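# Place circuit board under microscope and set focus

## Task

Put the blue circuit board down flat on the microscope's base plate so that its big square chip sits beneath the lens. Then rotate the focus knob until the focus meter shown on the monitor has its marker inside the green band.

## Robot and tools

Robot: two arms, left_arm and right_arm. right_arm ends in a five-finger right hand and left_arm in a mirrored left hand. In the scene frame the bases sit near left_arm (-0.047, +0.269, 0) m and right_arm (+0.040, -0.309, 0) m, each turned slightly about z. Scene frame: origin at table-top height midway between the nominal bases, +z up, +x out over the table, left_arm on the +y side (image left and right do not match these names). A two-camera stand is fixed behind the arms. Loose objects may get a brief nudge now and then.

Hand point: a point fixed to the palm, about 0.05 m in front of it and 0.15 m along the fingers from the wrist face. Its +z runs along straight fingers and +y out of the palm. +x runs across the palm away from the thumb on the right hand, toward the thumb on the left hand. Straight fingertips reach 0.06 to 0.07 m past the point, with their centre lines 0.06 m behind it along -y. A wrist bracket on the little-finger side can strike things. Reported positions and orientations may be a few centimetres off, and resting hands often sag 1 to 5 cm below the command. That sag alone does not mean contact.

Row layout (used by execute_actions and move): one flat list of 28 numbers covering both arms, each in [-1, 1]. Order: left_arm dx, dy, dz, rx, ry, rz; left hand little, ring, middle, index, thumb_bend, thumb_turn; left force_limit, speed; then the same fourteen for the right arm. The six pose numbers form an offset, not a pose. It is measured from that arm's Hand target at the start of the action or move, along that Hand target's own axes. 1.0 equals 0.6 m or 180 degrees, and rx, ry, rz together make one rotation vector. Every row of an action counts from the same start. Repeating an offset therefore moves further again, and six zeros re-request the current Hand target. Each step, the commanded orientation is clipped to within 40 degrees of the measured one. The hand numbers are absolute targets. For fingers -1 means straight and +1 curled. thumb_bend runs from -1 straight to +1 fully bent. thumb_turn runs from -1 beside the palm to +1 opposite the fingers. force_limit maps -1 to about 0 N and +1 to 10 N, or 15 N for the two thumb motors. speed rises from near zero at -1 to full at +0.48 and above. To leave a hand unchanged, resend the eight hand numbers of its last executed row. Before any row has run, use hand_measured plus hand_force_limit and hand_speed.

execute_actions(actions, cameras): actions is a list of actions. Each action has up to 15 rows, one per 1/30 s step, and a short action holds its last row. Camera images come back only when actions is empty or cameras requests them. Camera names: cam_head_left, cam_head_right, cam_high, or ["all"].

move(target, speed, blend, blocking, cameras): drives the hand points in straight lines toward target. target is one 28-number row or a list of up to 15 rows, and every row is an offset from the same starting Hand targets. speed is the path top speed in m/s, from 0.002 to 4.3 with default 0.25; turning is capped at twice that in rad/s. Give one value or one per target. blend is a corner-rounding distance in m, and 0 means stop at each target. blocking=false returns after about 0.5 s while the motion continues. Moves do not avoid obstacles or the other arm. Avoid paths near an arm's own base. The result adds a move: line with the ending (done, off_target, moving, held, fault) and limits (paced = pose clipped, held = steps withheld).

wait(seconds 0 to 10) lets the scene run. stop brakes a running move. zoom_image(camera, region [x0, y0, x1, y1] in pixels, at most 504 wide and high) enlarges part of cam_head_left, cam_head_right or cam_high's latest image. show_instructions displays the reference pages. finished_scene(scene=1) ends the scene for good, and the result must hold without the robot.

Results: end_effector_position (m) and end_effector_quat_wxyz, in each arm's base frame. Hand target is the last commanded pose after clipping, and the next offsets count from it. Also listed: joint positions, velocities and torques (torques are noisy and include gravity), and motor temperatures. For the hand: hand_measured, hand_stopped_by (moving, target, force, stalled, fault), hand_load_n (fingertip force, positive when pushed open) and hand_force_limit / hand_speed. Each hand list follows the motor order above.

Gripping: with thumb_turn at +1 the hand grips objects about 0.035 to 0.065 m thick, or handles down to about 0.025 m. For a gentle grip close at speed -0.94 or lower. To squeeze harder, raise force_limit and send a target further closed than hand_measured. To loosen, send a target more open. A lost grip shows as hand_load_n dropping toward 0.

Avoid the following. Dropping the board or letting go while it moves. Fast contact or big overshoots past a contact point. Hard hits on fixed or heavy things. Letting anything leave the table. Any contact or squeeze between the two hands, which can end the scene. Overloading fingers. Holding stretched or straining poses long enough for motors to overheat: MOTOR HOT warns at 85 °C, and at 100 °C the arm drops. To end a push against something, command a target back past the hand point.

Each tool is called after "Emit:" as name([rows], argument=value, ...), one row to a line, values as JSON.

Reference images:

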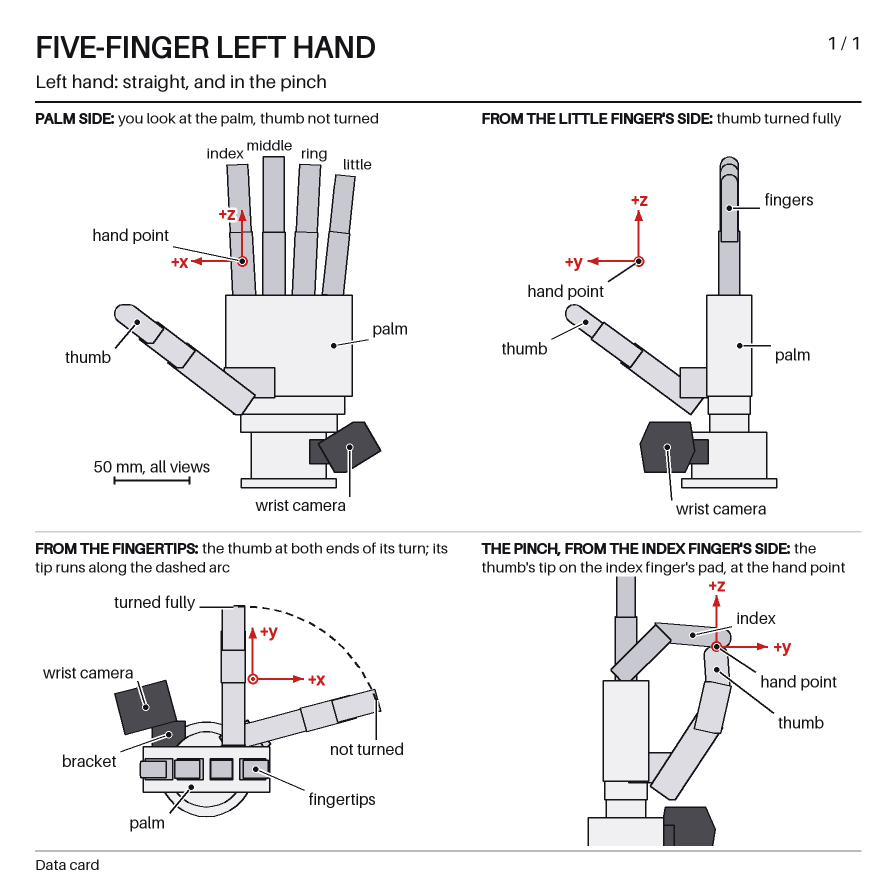

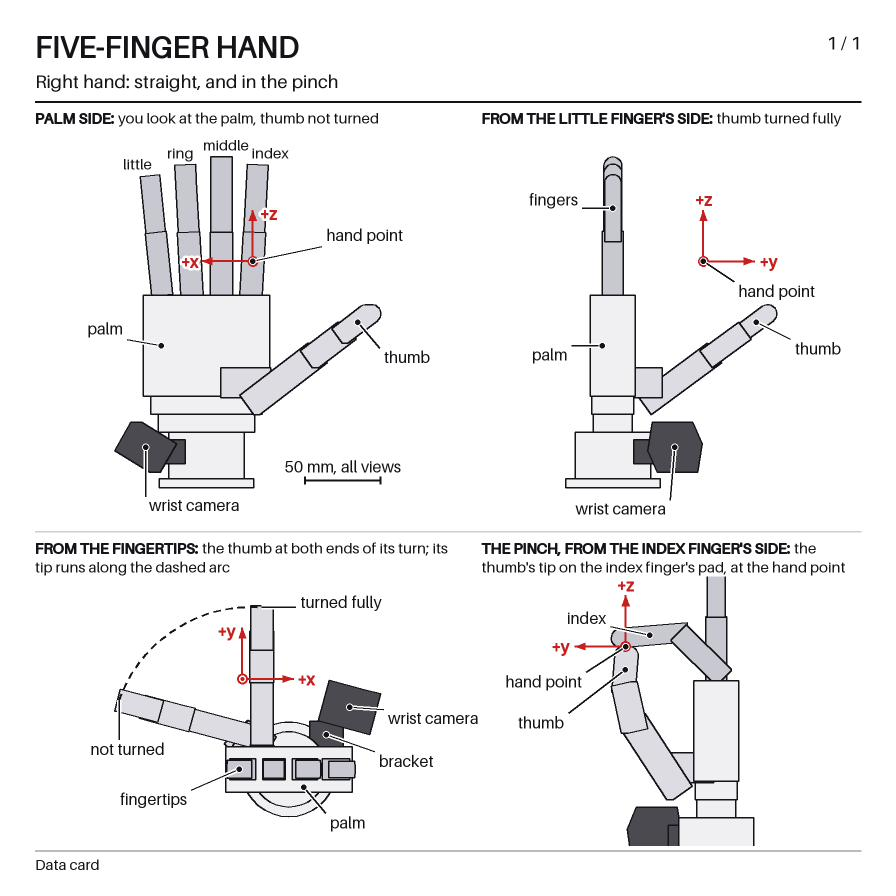

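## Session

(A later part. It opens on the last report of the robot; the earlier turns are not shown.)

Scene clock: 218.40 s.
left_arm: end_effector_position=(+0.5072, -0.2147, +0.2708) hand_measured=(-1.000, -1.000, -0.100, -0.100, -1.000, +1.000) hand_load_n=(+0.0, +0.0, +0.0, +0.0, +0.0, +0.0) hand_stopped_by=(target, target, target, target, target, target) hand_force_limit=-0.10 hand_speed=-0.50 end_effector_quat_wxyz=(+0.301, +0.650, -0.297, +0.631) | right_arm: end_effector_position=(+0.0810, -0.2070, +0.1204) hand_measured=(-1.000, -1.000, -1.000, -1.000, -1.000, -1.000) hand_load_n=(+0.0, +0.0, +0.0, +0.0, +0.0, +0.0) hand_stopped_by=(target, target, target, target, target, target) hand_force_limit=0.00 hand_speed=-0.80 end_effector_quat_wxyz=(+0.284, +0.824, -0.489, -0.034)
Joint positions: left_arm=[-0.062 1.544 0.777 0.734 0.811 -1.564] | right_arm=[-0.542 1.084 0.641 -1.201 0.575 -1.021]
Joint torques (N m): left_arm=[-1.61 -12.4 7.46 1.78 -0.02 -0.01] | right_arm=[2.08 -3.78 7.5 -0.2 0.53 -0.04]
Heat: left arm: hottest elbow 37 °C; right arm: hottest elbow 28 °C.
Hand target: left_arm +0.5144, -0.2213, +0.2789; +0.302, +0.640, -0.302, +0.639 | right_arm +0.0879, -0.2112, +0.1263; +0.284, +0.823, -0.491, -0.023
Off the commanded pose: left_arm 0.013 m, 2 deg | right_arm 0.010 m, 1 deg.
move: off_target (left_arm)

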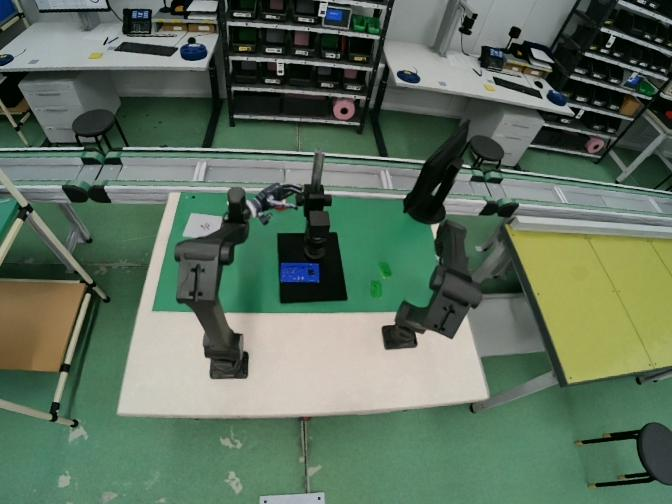

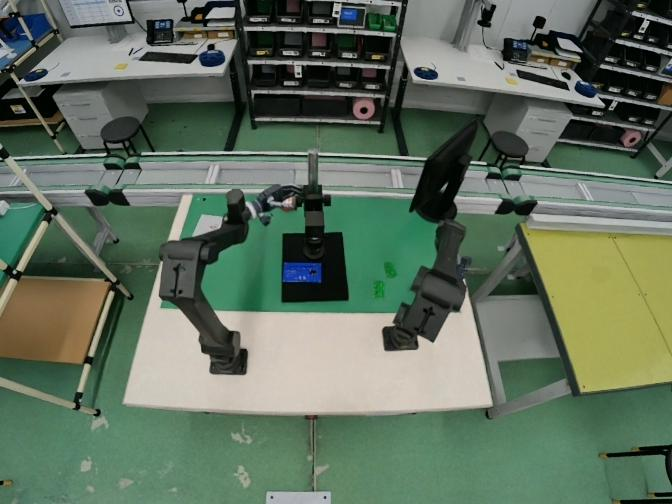

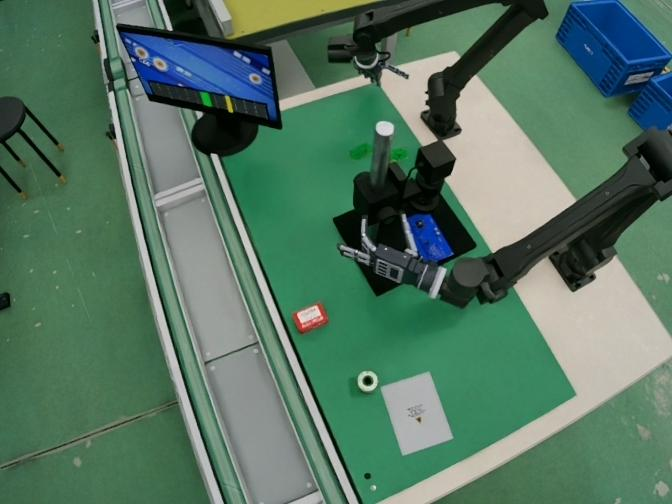

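Emit:
move([
  [0,0,0,0,0,0,-1,-1,0.1,0.1,-1,1,-0.1,-0.5,0,0,0,0,0,0,-1,-1,-1,-1,-1,-1,0,-0.8],
  [0,0.0085,0.0103,0,0,0,-1,-1,0.1,0.1,-1,1,-0.1,-0.5,0,0,0,0,0,0,-1,-1,-1,-1,-1,-1,0,-0.8],
], speed=0.04, cameras=["all"])

Emit:
zoom_image(camera="cam_high", region=[340, 150, 460, 270])

Emit:
zoom_image(camera="cam_head_right", region=[260, 160, 340, 240])

Emit:
zoom_image(camera="cam_head_left", region=[260, 160, 340, 240])

Scene clock: 221.20 s.
left_arm: end_effector_position=(+0.5077, -0.2201, +0.2705) hand_measured=(-1.000, -1.000, +0.100, +0.100, -1.000, +1.000) hand_load_n=(+0.0, +0.0, -1.5, +0.0, +0.0, -0.5) hand_stopped_by=(target, target, target, target, target, target) hand_force_limit=-0.10 hand_speed=-0.50 end_effector_quat_wxyz=(+0.300, +0.651, -0.296, +0.631) | right_arm: end_effector_position=(+0.0810, -0.2070, +0.1204) hand_measured=(-1.000, -1.000, -1.000, -1.000, -1.000, -1.000) hand_load_n=(+0.0, +0.0, +0.0, +0.0, +0.0, +0.0) hand_stopped_by=(target, target, target, target, target, target) hand_force_limit=0.00 hand_speed=-0.80 end_effector_quat_wxyz=(+0.284, +0.824, -0.489, -0.034)
Joint positions: left_arm=[-0.075 1.544 0.777 0.734 0.793 -1.564] | right_arm=[-0.542 1.084 0.641 -1.201 0.575 -1.021]
Joint torques (N m): left_arm=[-2.02 -12.28 7.6 1.81 -0.03 -0.01] | right_arm=[2.02 -3.66 7.54 -0.2 0.53 -0.05]
Heat: left arm: hottest elbow 37 °C; right arm: hottest elbow 28 °C.
Hand target: left_arm +0.5145, -0.2292, +0.2788; +0.302, +0.640, -0.302, +0.639 | right_arm +0.0879, -0.2112, +0.1263; +0.284, +0.823, -0.491, -0.023
Off the commanded pose: left_arm 0.014 m, 2 deg | right_arm 0.010 m, 1 deg.
move: off_target (left_arm)

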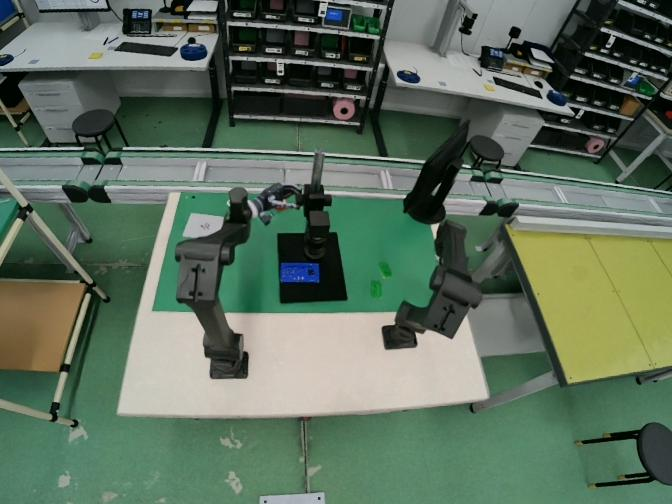

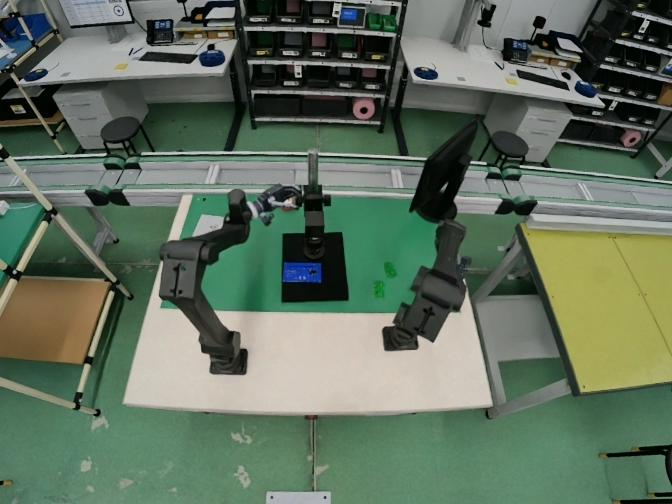

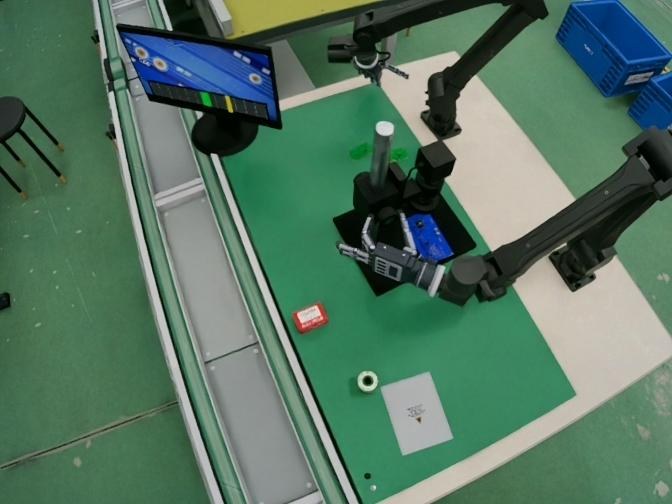

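Scaled by 4.200 from the camera's 672x504 image, which has a finer 960x720 frame.

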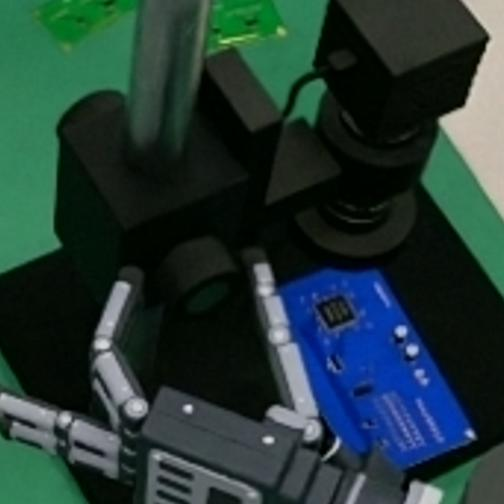

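Scaled by 6.300 from the camera's 672x504 image, which has a finer 960x720 frame.

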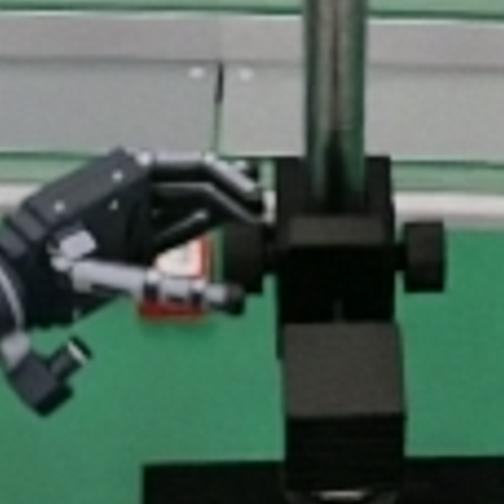

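Scaled by 6.300 from the camera's 672x504 image, which has a finer 960x720 frame.

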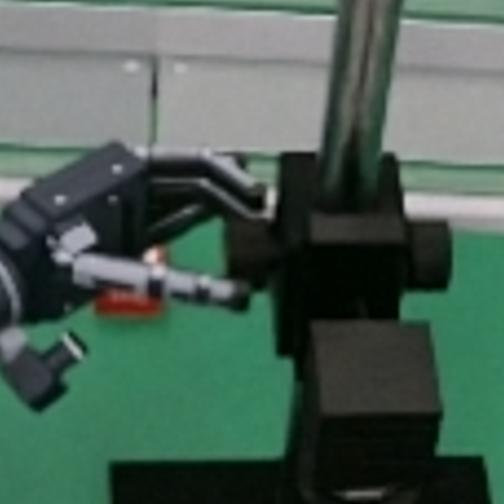

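Emit:
move(target=[0,0,0,0,0,0,-1,-1,0.5,0.5,-1,1,-0.2,-0.9,0,0,0,0,0,0,-1,-1,-1,-1,-1,-1,0,-0.8], cameras=["all"])

Emit:
zoom_image(camera="cam_high", region=[340, 150, 460, 270])

Emit:
zoom_image(camera="cam_head_right", region=[260, 160, 340, 240])

Emit:
zoom_image(camera="cam_high", region=[190, 80, 250, 120])

Scene clock: 223.23 s.
left_arm: end_effector_position=(+0.5091, -0.2217, +0.2696) hand_measured=(-1.000, -1.000, +0.190, +0.274, -1.000, +1.000) hand_load_n=(+0.0, +0.0, +4.0, +7.0, +0.5, -0.5) hand_stopped_by=(target, target, force, force, target, target) hand_force_limit=-0.20 hand_speed=-0.90 end_effector_quat_wxyz=(+0.298, +0.653, -0.293, +0.632) | right_arm: end_effector_position=(+0.0810, -0.2070, +0.1204) hand_measured=(-1.000, -1.000, -1.000, -1.000, -1.000, -1.000) hand_load_n=(+0.0, +0.0, +0.0, +0.0, +0.0, +0.0) hand_stopped_by=(target, target, target, target, target, target) hand_force_limit=0.00 hand_speed=-0.80 end_effector_quat_wxyz=(+0.284, +0.824, -0.489, -0.034)
Joint positions: left_arm=[-0.08 1.546 0.777 0.735 0.782 -1.565] | right_arm=[-0.542 1.084 0.641 -1.201 0.575 -1.021]
Joint torques (N m): left_arm=[-1.61 -12.45 7.6 1.78 0.37 0] | right_arm=[1.85 -3.66 7.53 -0.16 0.53 -0.05]
Heat: left arm: hottest elbow 37 °C; right arm: hottest elbow 28 °C.
Hand target: left_arm +0.5144, -0.2293, +0.2788; +0.302, +0.640, -0.302, +0.639 | right_arm +0.0879, -0.2112, +0.1263; +0.284, +0.823, -0.491, -0.023
Off the commanded pose: left_arm 0.013 m, 2 deg | right_arm 0.010 m, 1 deg.
move: off_target (left_arm)

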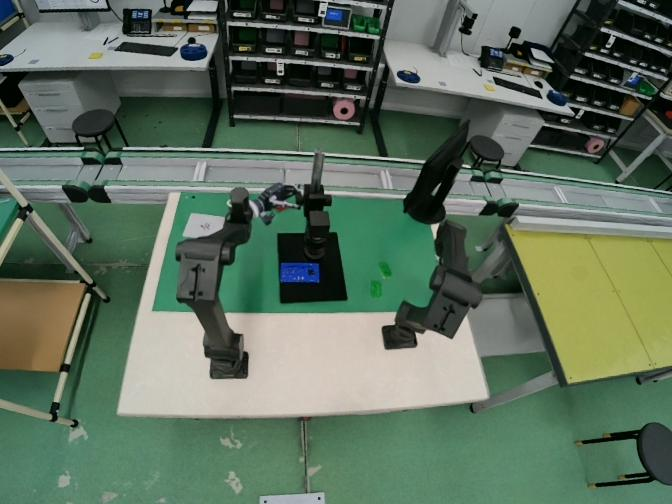

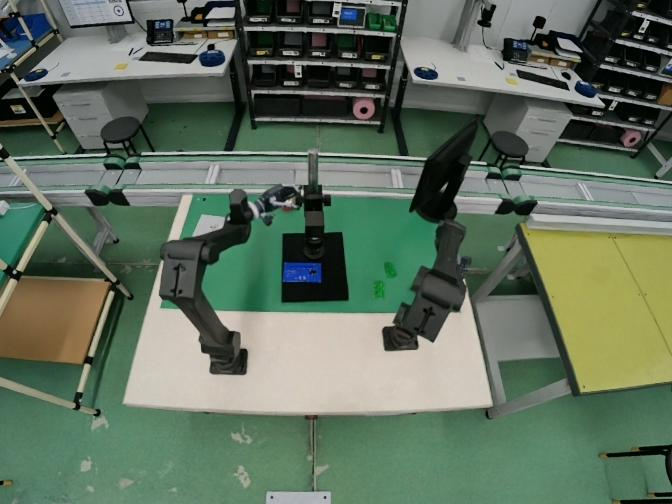

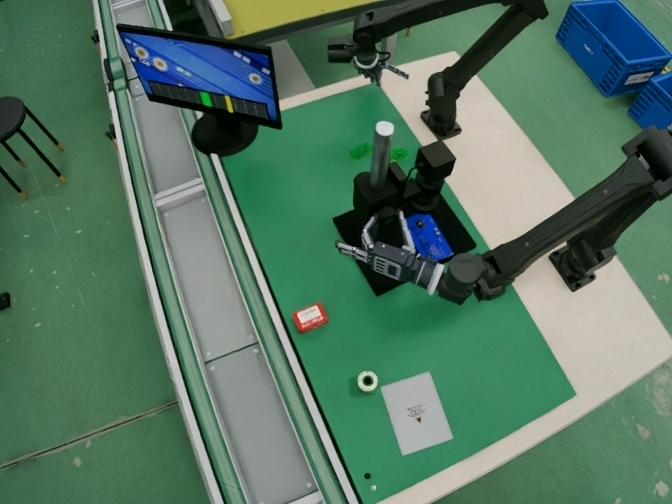

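Scaled by 4.200 from the camera's 672x504 image, which has a finer 960x720 frame.

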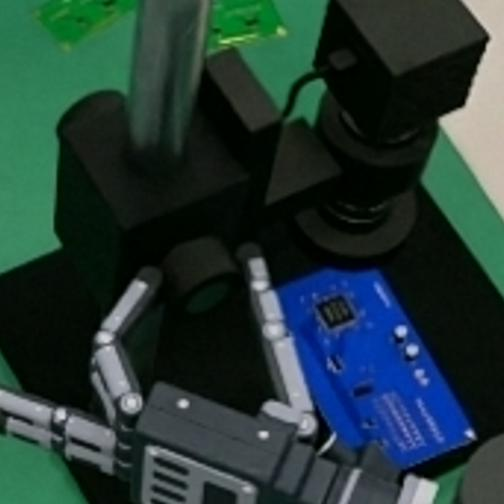

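Scaled by 6.300 from the camera's 672x504 image, which has a finer 960x720 frame.

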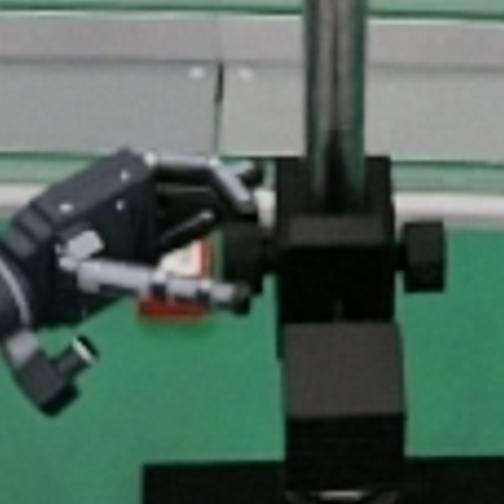

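Scaled by 8.400 from the camera's 672x504 image, which has a finer 960x720 frame.

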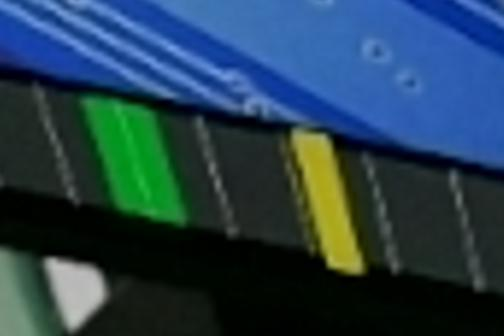

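Emit:
move(target=[-0.0153,-0.0025,0.002,0,-0.0679,-0.088,-1,-1,0.5,0.5,-1,1,-0.2,-0.9,0,0,0,0,0,0,-1,-1,-1,-1,-1,-1,0,-0.8], speed=0.15, cameras=["all"])

Emit:
zoom_image(camera="cam_head_right", region=[260, 160, 340, 240])

Emit:
zoom_image(camera="cam_high", region=[190, 80, 250, 120])

Scene clock: 226.33 s.
left_arm: end_effector_position=(+0.5106, -0.2228, +0.2601) hand_measured=(-1.000, -1.000, +0.190, +0.274, -1.000, +1.000) hand_load_n=(+0.0, +0.0, +2.0, +3.0, +1.0, -8.5) hand_stopped_by=(target, target, force, force, target, target) hand_force_limit=-0.20 hand_speed=-0.90 end_effector_quat_wxyz=(+0.350, +0.741, -0.239, +0.521) | right_arm: end_effector_position=(+0.0810, -0.2070, +0.1204) hand_measured=(-1.000, -1.000, -1.000, -1.000, -1.000, -1.000) hand_load_n=(+0.0, +0.0, +0.0, +0.0, +0.0, +0.0) hand_stopped_by=(target, target, target, target, target, target) hand_force_limit=0.00 hand_speed=-0.80 end_effector_quat_wxyz=(+0.284, +0.824, -0.489, -0.034)
Joint positions: left_arm=[-0.082 1.482 0.819 0.354 0.798 -1.626] | right_arm=[-0.542 1.084 0.641 -1.201 0.575 -1.021]
Joint torques (N m): left_arm=[-1.55 -13.45 7.95 0.34 0.12 -0.01] | right_arm=[2.02 -3.66 7.54 -0.21 0.54 -0.05]
Heat: left arm: hottest elbow 37 °C; right arm: hottest elbow 28 °C.
Hand target: left_arm +0.5163, -0.2291, +0.2696; +0.353, +0.739, -0.242, +0.520 | right_arm +0.0879, -0.2112, +0.1263; +0.284, +0.823, -0.491, -0.023
Off the commanded pose: left_arm 0.013 m, 0 deg | right_arm 0.010 m, 1 deg.
move: off_target (left_arm)

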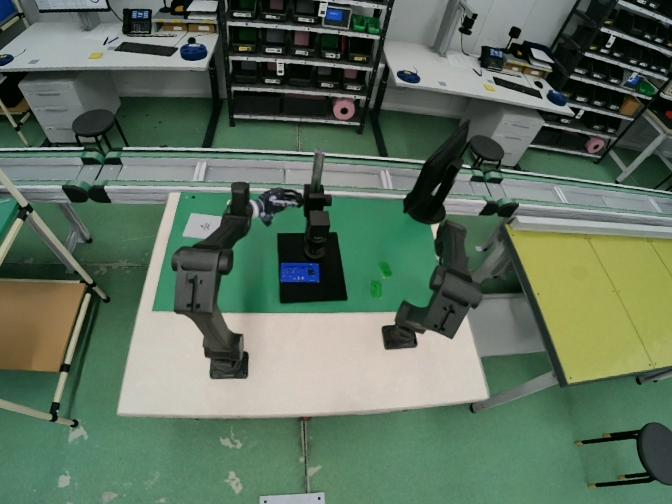

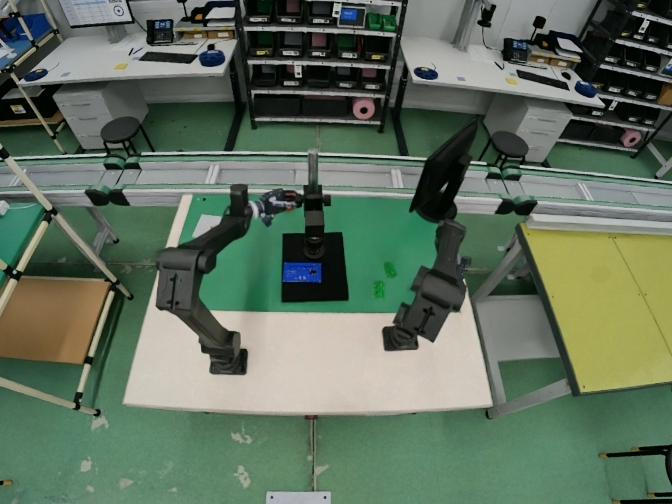

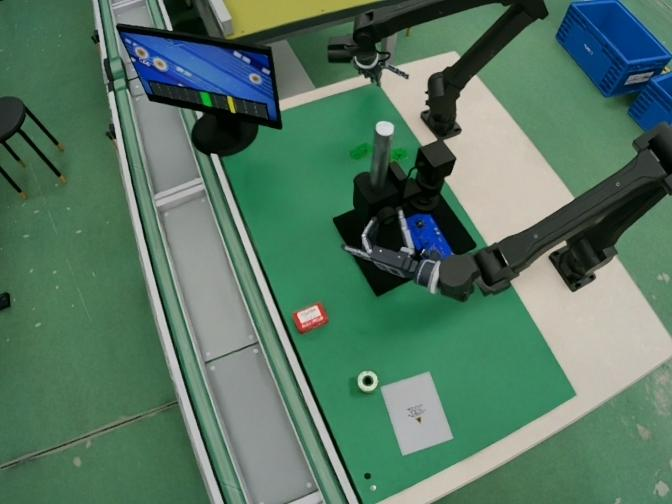

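Scaled by 6.300 from the camera's 672x504 image, which has a finer 960x720 frame.

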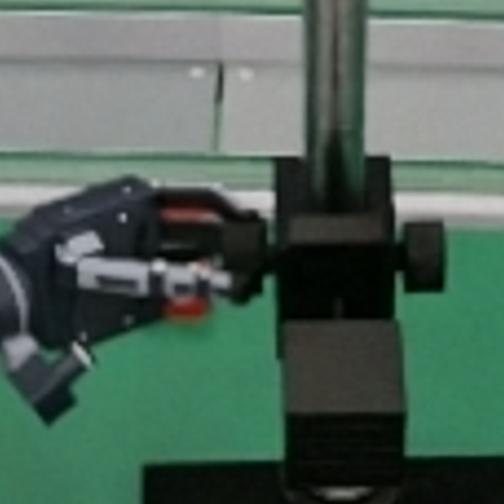

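Scaled by 8.400 from the camera's 672x504 image, which has a finer 960x720 frame.

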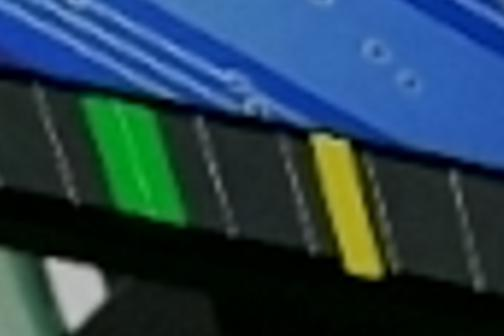

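Emit:
move([
  [0.0133,0.0065,-0.005,0,0.0679,0.088,-1,-1,0.5,0.5,-1,1,-0.2,-0.9,0,0,0,0,0,0,-1,-1,-1,-1,-1,-1,0,-0.8],
  [0.0232,0.0163,-0.0125,0,0.1358,0.176,-1,-1,0.5,0.5,-1,1,-0.2,-0.9,0,0,0,0,0,0,-1,-1,-1,-1,-1,-1,0,-0.8],
  [0.0278,0.0268,-0.0207,0,0.1969,0.2551,-1,-1,0.5,0.5,-1,1,-0.2,-0.9,0,0,0,0,0,0,-1,-1,-1,-1,-1,-1,0,-0.8],
], speed=0.15, blend=[0.005,0.005,0], cameras=["all"])

Emit:
zoom_image(camera="cam_head_right", region=[260, 160, 340, 240])

Emit:
zoom_image(camera="cam_high", region=[190, 80, 250, 120])

Scene clock: 231.73 s.
left_arm: end_effector_position=(+0.4980, -0.2243, +0.2820) hand_measured=(-1.000, -1.000, +0.190, +0.274, -1.000, +1.000) hand_load_n=(+0.0, +0.0, +1.5, +4.0, +1.0, +1.5) hand_stopped_by=(target, target, force, force, target, target) hand_force_limit=-0.20 hand_speed=-0.90 end_effector_quat_wxyz=(+0.189, +0.427, -0.379, +0.799) | right_arm: end_effector_position=(+0.0810, -0.2070, +0.1204) hand_measured=(-1.000, -1.000, -1.000, -1.000, -1.000, -1.000) hand_load_n=(+0.0, +0.0, +0.0, +0.0, +0.0, +0.0) hand_stopped_by=(target, target, target, target, target, target) hand_force_limit=0.00 hand_speed=-0.80 end_effector_quat_wxyz=(+0.284, +0.824, -0.489, -0.034)
Joint positions: left_arm=[-0.079 1.767 0.821 1.473 0.807 -1.475] | right_arm=[-0.542 1.084 0.641 -1.201 0.575 -1.021]
Joint torques (N m): left_arm=[-1.2 -14.62 7.23 1.65 0.11 0.17] | right_arm=[1.96 -3.66 7.56 -0.21 0.52 -0.05]
Heat: left arm: hottest elbow 37 °C; right arm: hottest elbow 28 °C.
Hand target: left_arm +0.5031, -0.2296, +0.2923; +0.181, +0.400, -0.390, +0.809 | right_arm +0.0879, -0.2112, +0.1263; +0.284, +0.823, -0.491, -0.023
Off the commanded pose: left_arm 0.013 m, 4 deg | right_arm 0.010 m, 1 deg.
move: off_target (left_arm)

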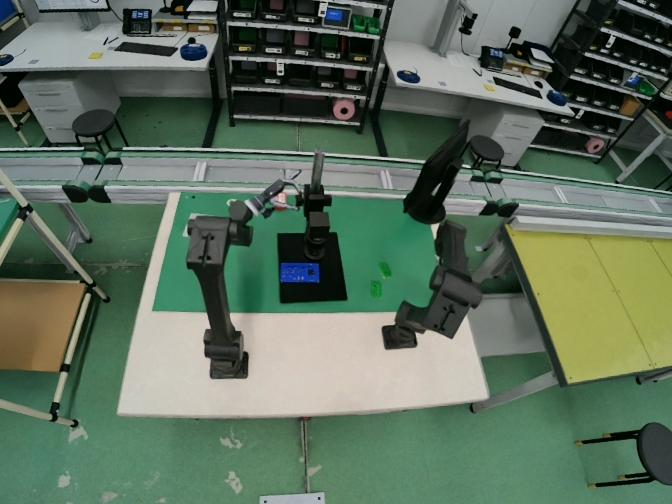

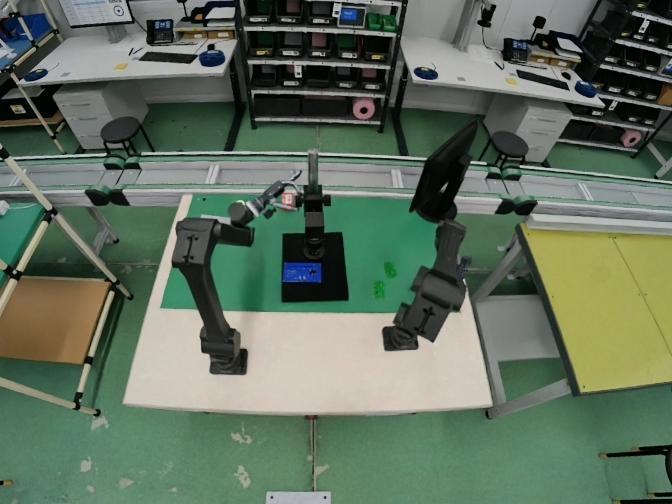

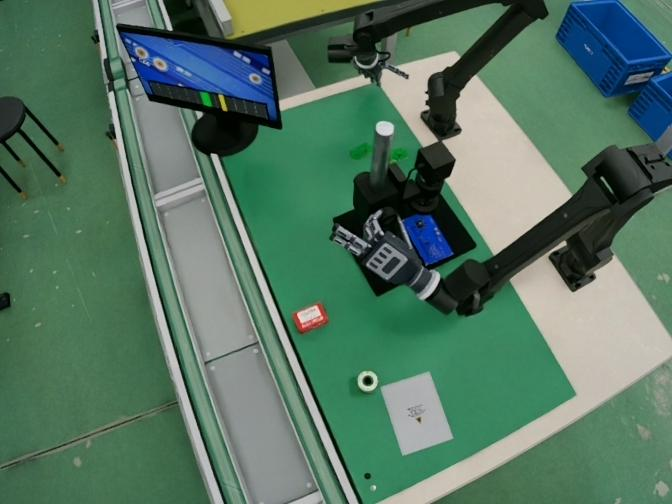

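Scaled by 6.300 from the camera's 672x504 image, which has a finer 960x720 frame.

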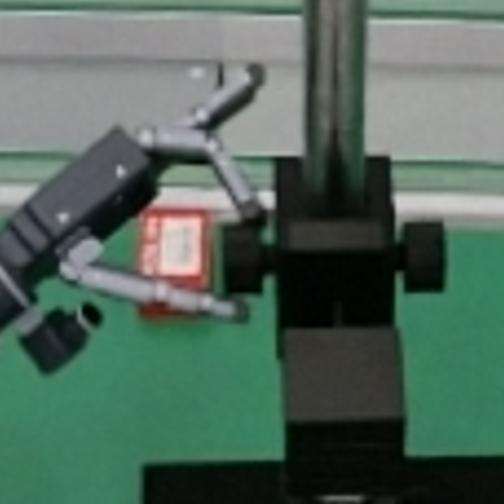

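Scaled by 8.400 from the camera's 672x504 image, which has a finer 960x720 frame.

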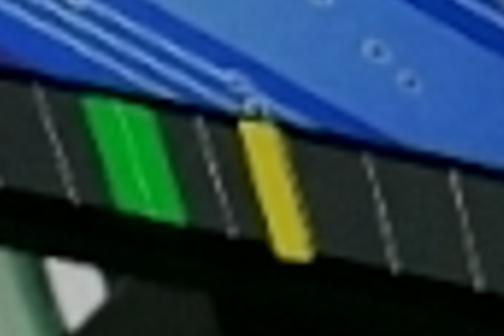

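Emit:
move([
  [0,0,0,0,0,0,-1,-1,0.1,0,-1,1,-0.2,-0.5,0,0,0,0,0,0,-1,-1,-1,-1,-1,-1,0,-0.8],
  [0,-0.0058,-0.017,0,0,0,-1,-1,0.1,0,-1,1,-0.2,-0.5,0,0,0,0,0,0,-1,-1,-1,-1,-1,-1,0,-0.8],
], speed=0.06, cameras=["cam_high","cam_head_right"])

Emit:
zoom_image(camera="cam_head_right", region=[260, 160, 340, 240])

Emit:
zoom_image(camera="cam_high", region=[340, 150, 460, 270])

Scene clock: 236.13 s.
left_arm: end_effector_position=(+0.4953, -0.2195, +0.2819) hand_measured=(-1.000, -1.000, +0.100, +0.002, -1.000, +1.000) hand_load_n=(+0.0, +0.0, +0.0, -0.5, +0.0, -0.5) hand_stopped_by=(target, target, target, target, target, target) hand_force_limit=-0.20 hand_speed=-0.50 end_effector_quat_wxyz=(+0.184, +0.417, -0.387, +0.802) | right_arm: end_effector_position=(+0.0810, -0.2070, +0.1204) hand_measured=(-1.000, -1.000, -1.000, -1.000, -1.000, -1.000) hand_load_n=(+0.0, +0.0, +0.0, +0.0, -0.5, +0.0) hand_stopped_by=(target, target, target, target, target, target) hand_force_limit=0.00 hand_speed=-0.80 end_effector_quat_wxyz=(+0.284, +0.824, -0.489, -0.034)
Joint positions: left_arm=[-0.067 1.771 0.822 1.5 0.828 -1.474] | right_arm=[-0.542 1.084 0.641 -1.201 0.575 -1.021]
Joint torques (N m): left_arm=[-0.44 -14.86 6.39 1.54 0.01 -0.01] | right_arm=[2.08 -3.6 7.51 -0.21 0.53 -0.04]
Heat: left arm: hottest elbow 37 °C; right arm: hottest elbow 28 °C.
Hand target: left_arm +0.5000, -0.2194, +0.2901; +0.181, +0.400, -0.391, +0.809 | right_arm +0.0879, -0.2112, +0.1263; +0.284, +0.823, -0.491, -0.023
Off the commanded pose: left_arm 0.010 m, 2 deg | right_arm 0.010 m, 1 deg.
move: done
Images, in order (width x height): cam_head_right 672x504, cam_high 672x504.

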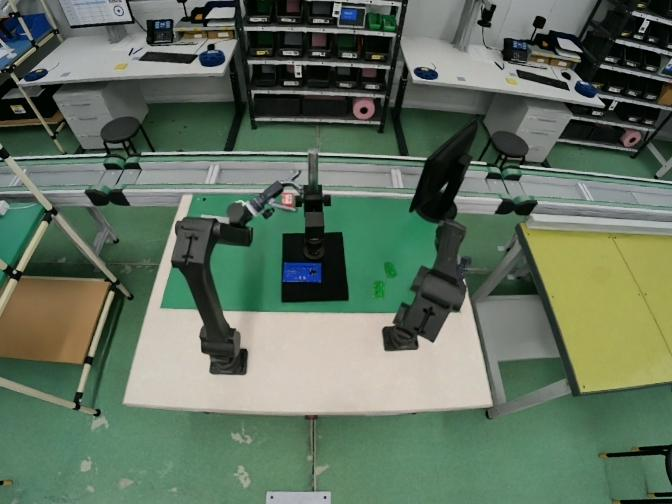

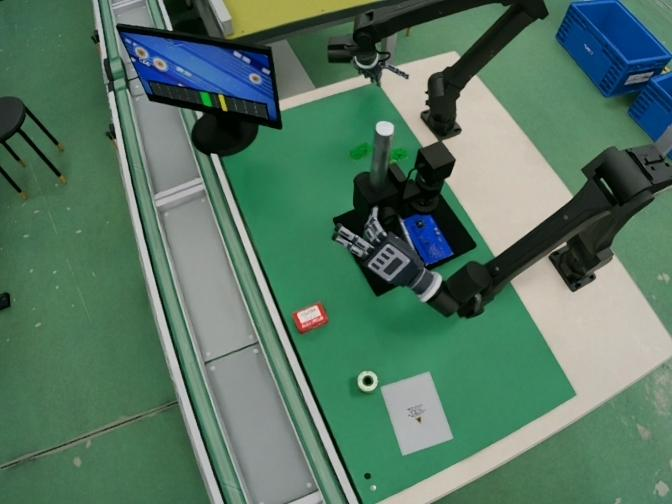

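Scaled by 6.300 from the camera's 672x504 image, which has a finer 960x720 frame.

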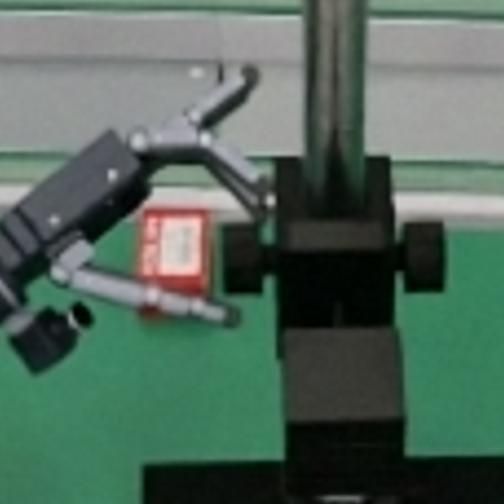

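Scaled by 4.200 from the camera's 672x504 image, which has a finer 960x720 frame.

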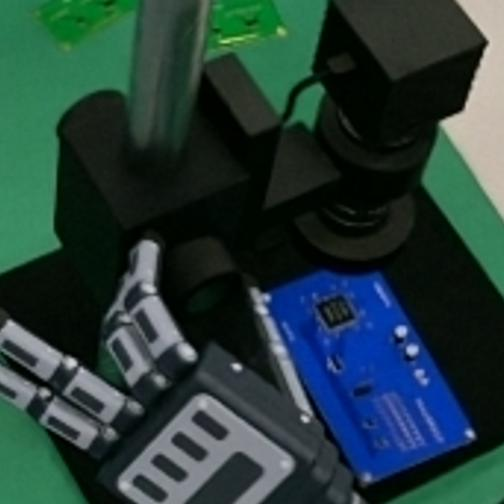

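Emit:
move([
  [-0.0223,-0.0112,-0.0081,0,-0.112,-0.1452,-1,-1,0.1,0,-1,1,-0.2,-0.5,0,0,0,0,0,0,-1,-1,-1,-1,-1,-1,0,-0.8],
  [-0.0428,-0.0037,-0.0139,0,-0.224,-0.2904,-1,-1,0.1,0,-1,1,-0.2,-0.5,0,0,0,0,0,0,-1,-1,-1,-1,-1,-1,0,-0.8],
  [-0.0552,0.012,-0.0261,0,-0.3394,-0.44,-1,-1,0.1,0,-1,1,-0.2,-0.5,0,0,0,0,0,0,-1,-1,-1,-1,-1,-1,0,-0.8],
], speed=0.2, blend=[0.01,0.01,0], cameras=["all"])

Emit:
zoom_image(camera="cam_head_right", region=[260, 160, 340, 240])

Emit:
zoom_image(camera="cam_high", region=[340, 150, 460, 270])

Emit:
zoom_image(camera="cam_high", region=[190, 80, 250, 120])

Scene clock: 242.30 s.
left_arm: end_effector_position=(+0.4886, -0.2158, +0.2324) hand_measured=(-1.000, -1.000, +0.100, +0.002, -1.000, +1.000) hand_load_n=(+0.0, +0.0, +0.0, +0.5, +0.0, +0.0) hand_stopped_by=(target, target, target, target, target, target) hand_force_limit=-0.20 hand_speed=-0.50 end_effector_quat_wxyz=(+0.425, +0.877, -0.091, +0.203) | right_arm: end_effector_position=(+0.0810, -0.2070, +0.1204) hand_measured=(-1.000, -1.000, -1.000, -1.000, -1.000, -1.000) hand_load_n=(+0.0, +0.0, +0.0, +0.0, +0.0, +0.0) hand_stopped_by=(target, target, target, target, target, target) hand_force_limit=0.00 hand_speed=-0.80 end_effector_quat_wxyz=(+0.284, +0.824, -0.489, -0.034)
Joint positions: left_arm=[-0.062 1.456 1.006 -0.588 0.869 -1.677] | right_arm=[-0.542 1.084 0.641 -1.201 0.575 -1.021]
Joint torques (N m): left_arm=[0.44 -12.98 10.19 0.5 0.68 0.02] | right_arm=[1.96 -3.55 7.53 -0.18 0.53 -0.05]
Heat: left arm: hottest elbow 37 °C; right arm: hottest elbow 28 °C.
Hand target: left_arm +0.5080, -0.2112, +0.2545; +0.424, +0.873, -0.093, +0.223 | right_arm +0.0879, -0.2112, +0.1263; +0.284, +0.823, -0.491, -0.023
Off the commanded pose: left_arm 0.030 m, 2 deg | right_arm 0.010 m, 1 deg.
move: off_target (left_arm)

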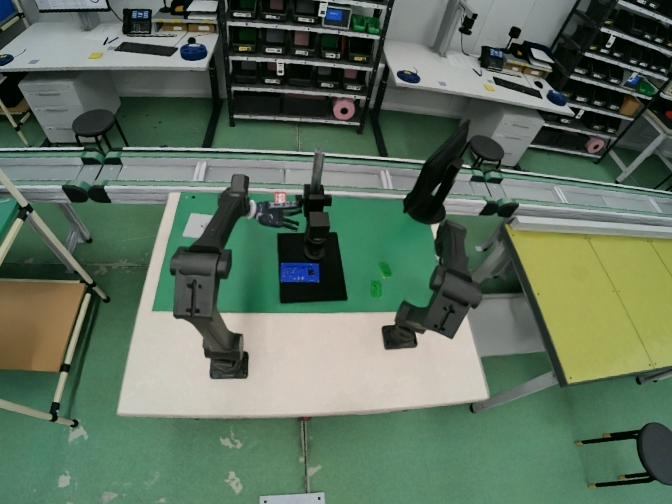

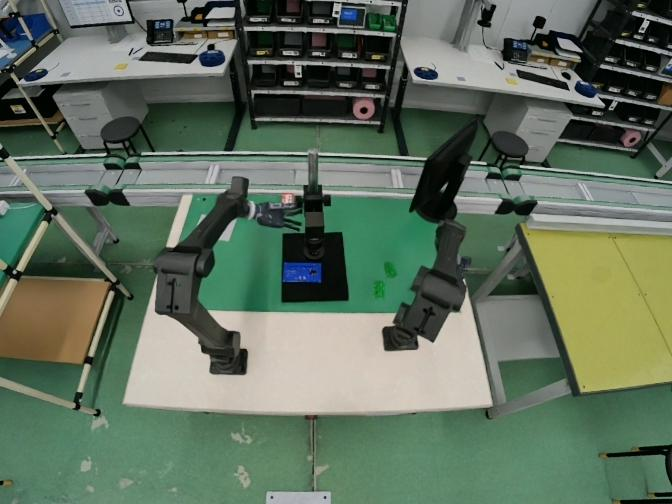

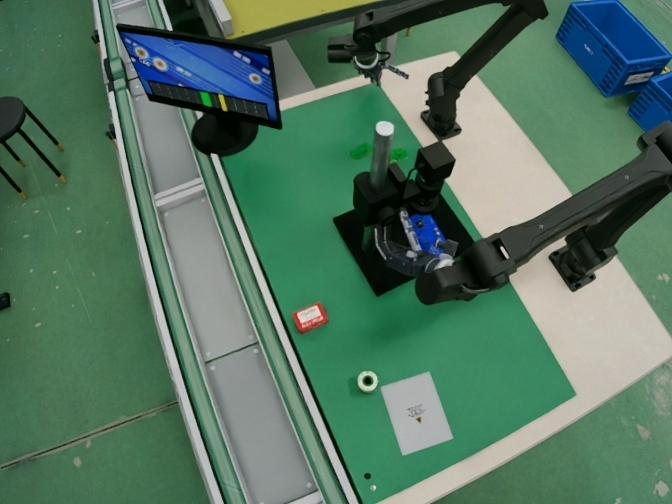

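Scaled by 6.300 from the camera's 672x504 image, which has a finer 960x720 frame.

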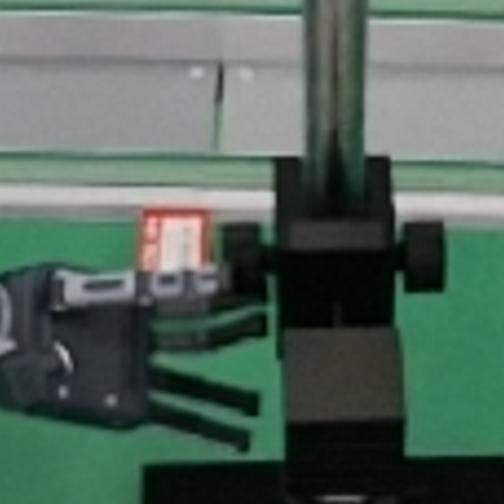

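Scaled by 4.200 from the camera's 672x504 image, which has a finer 960x720 frame.

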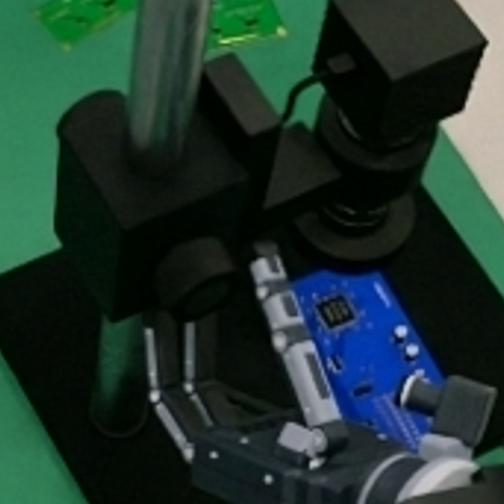

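Scaled by 8.400 from the camera's 672x504 image, which has a finer 960x720 frame.

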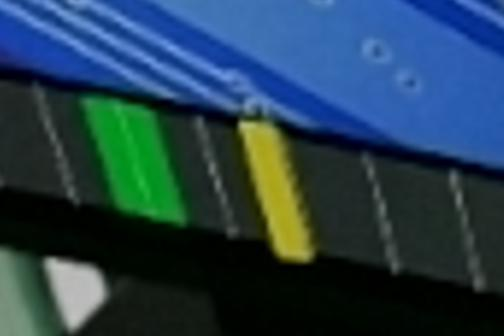

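Emit:
move(target=[0.0313,0.0067,-0.0042,0,0,0,-1,-1,0.1,0,-1,1,-0.2,-0.5,0,0,0,0,0,0,-1,-1,-1,-1,-1,-1,0,-0.8], speed=0.06, cameras=["all"])

Emit:
zoom_image(camera="cam_head_right", region=[260, 160, 340, 240])

Emit:
zoom_image(camera="cam_high", region=[340, 150, 460, 270])

Scene clock: 244.30 s.
left_arm: end_effector_position=(+0.5012, -0.2157, +0.2465) hand_measured=(-1.000, -1.000, +0.100, +0.002, -1.000, +1.000) hand_load_n=(+0.0, +0.0, +0.0, +0.0, +0.0, +0.0) hand_stopped_by=(target, target, target, target, target, target) hand_force_limit=-0.20 hand_speed=-0.50 end_effector_quat_wxyz=(+0.425, +0.877, -0.091, +0.204) | right_arm: end_effector_position=(+0.0810, -0.2070, +0.1204) hand_measured=(-1.000, -1.000, -1.000, -1.000, -1.000, -1.000) hand_load_n=(+0.0, +0.0, +0.0, +0.0, +0.0, +0.0) hand_stopped_by=(target, target, target, target, target, target) hand_force_limit=0.00 hand_speed=-0.80 end_effector_quat_wxyz=(+0.284, +0.824, -0.489, -0.034)
Joint positions: left_arm=[-0.06 1.471 1.063 -0.63 0.87 -1.675] | right_arm=[-0.542 1.084 0.641 -1.201 0.575 -1.021]
Joint torques (N m): left_arm=[0.44 -12.81 10.5 0.46 0.68 0.02] | right_arm=[2.2 -3.6 7.51 -0.24 0.53 -0.05]
Heat: left arm: hottest elbow 37 °C; right arm: hottest elbow 28 °C.
Hand target: left_arm +0.5224, -0.2112, +0.2675; +0.424, +0.873, -0.093, +0.223 | right_arm +0.0879, -0.2112, +0.1263; +0.284, +0.823, -0.491, -0.023
Off the commanded pose: left_arm 0.030 m, 2 deg | right_arm 0.010 m, 1 deg.
move: off_target (left_arm)

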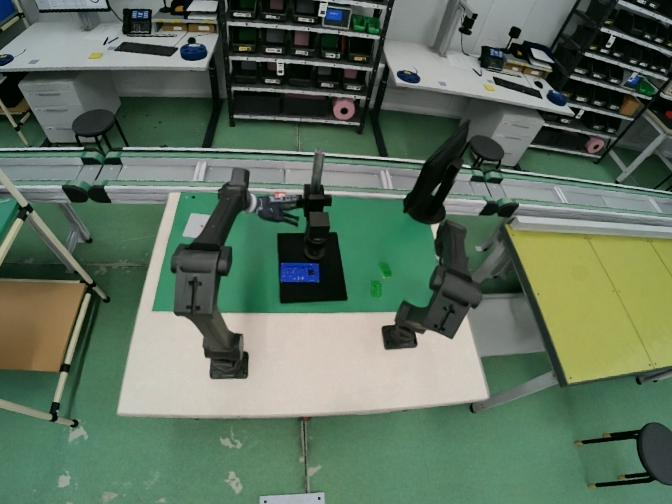

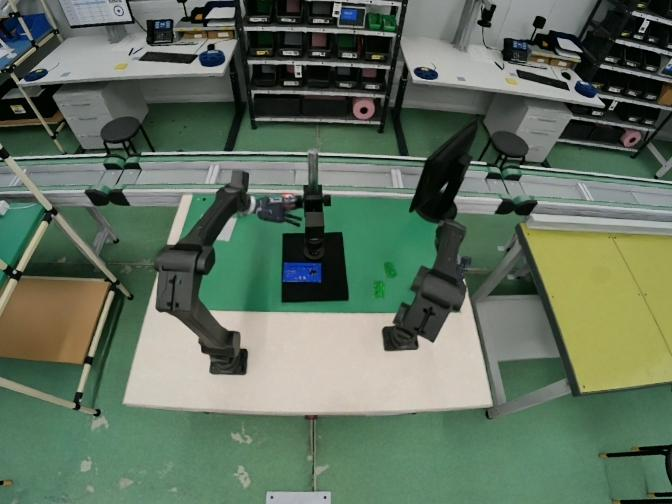

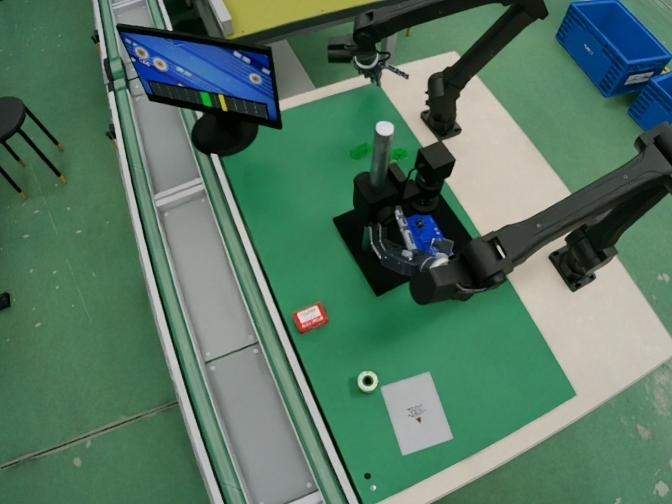

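Scaled by 6.300 from the camera's 672x504 image, which has a finer 960x720 frame.

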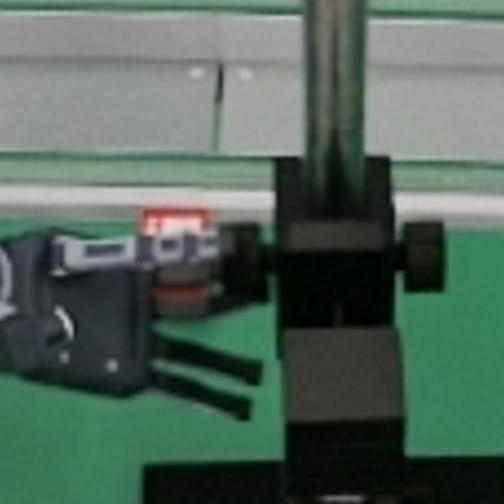

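Scaled by 4.200 from the camera's 672x504 image, which has a finer 960x720 frame.

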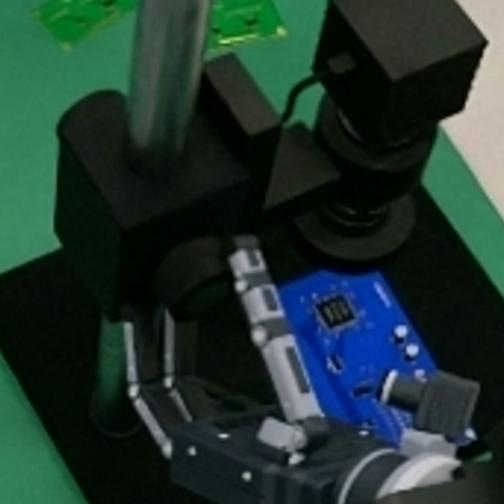

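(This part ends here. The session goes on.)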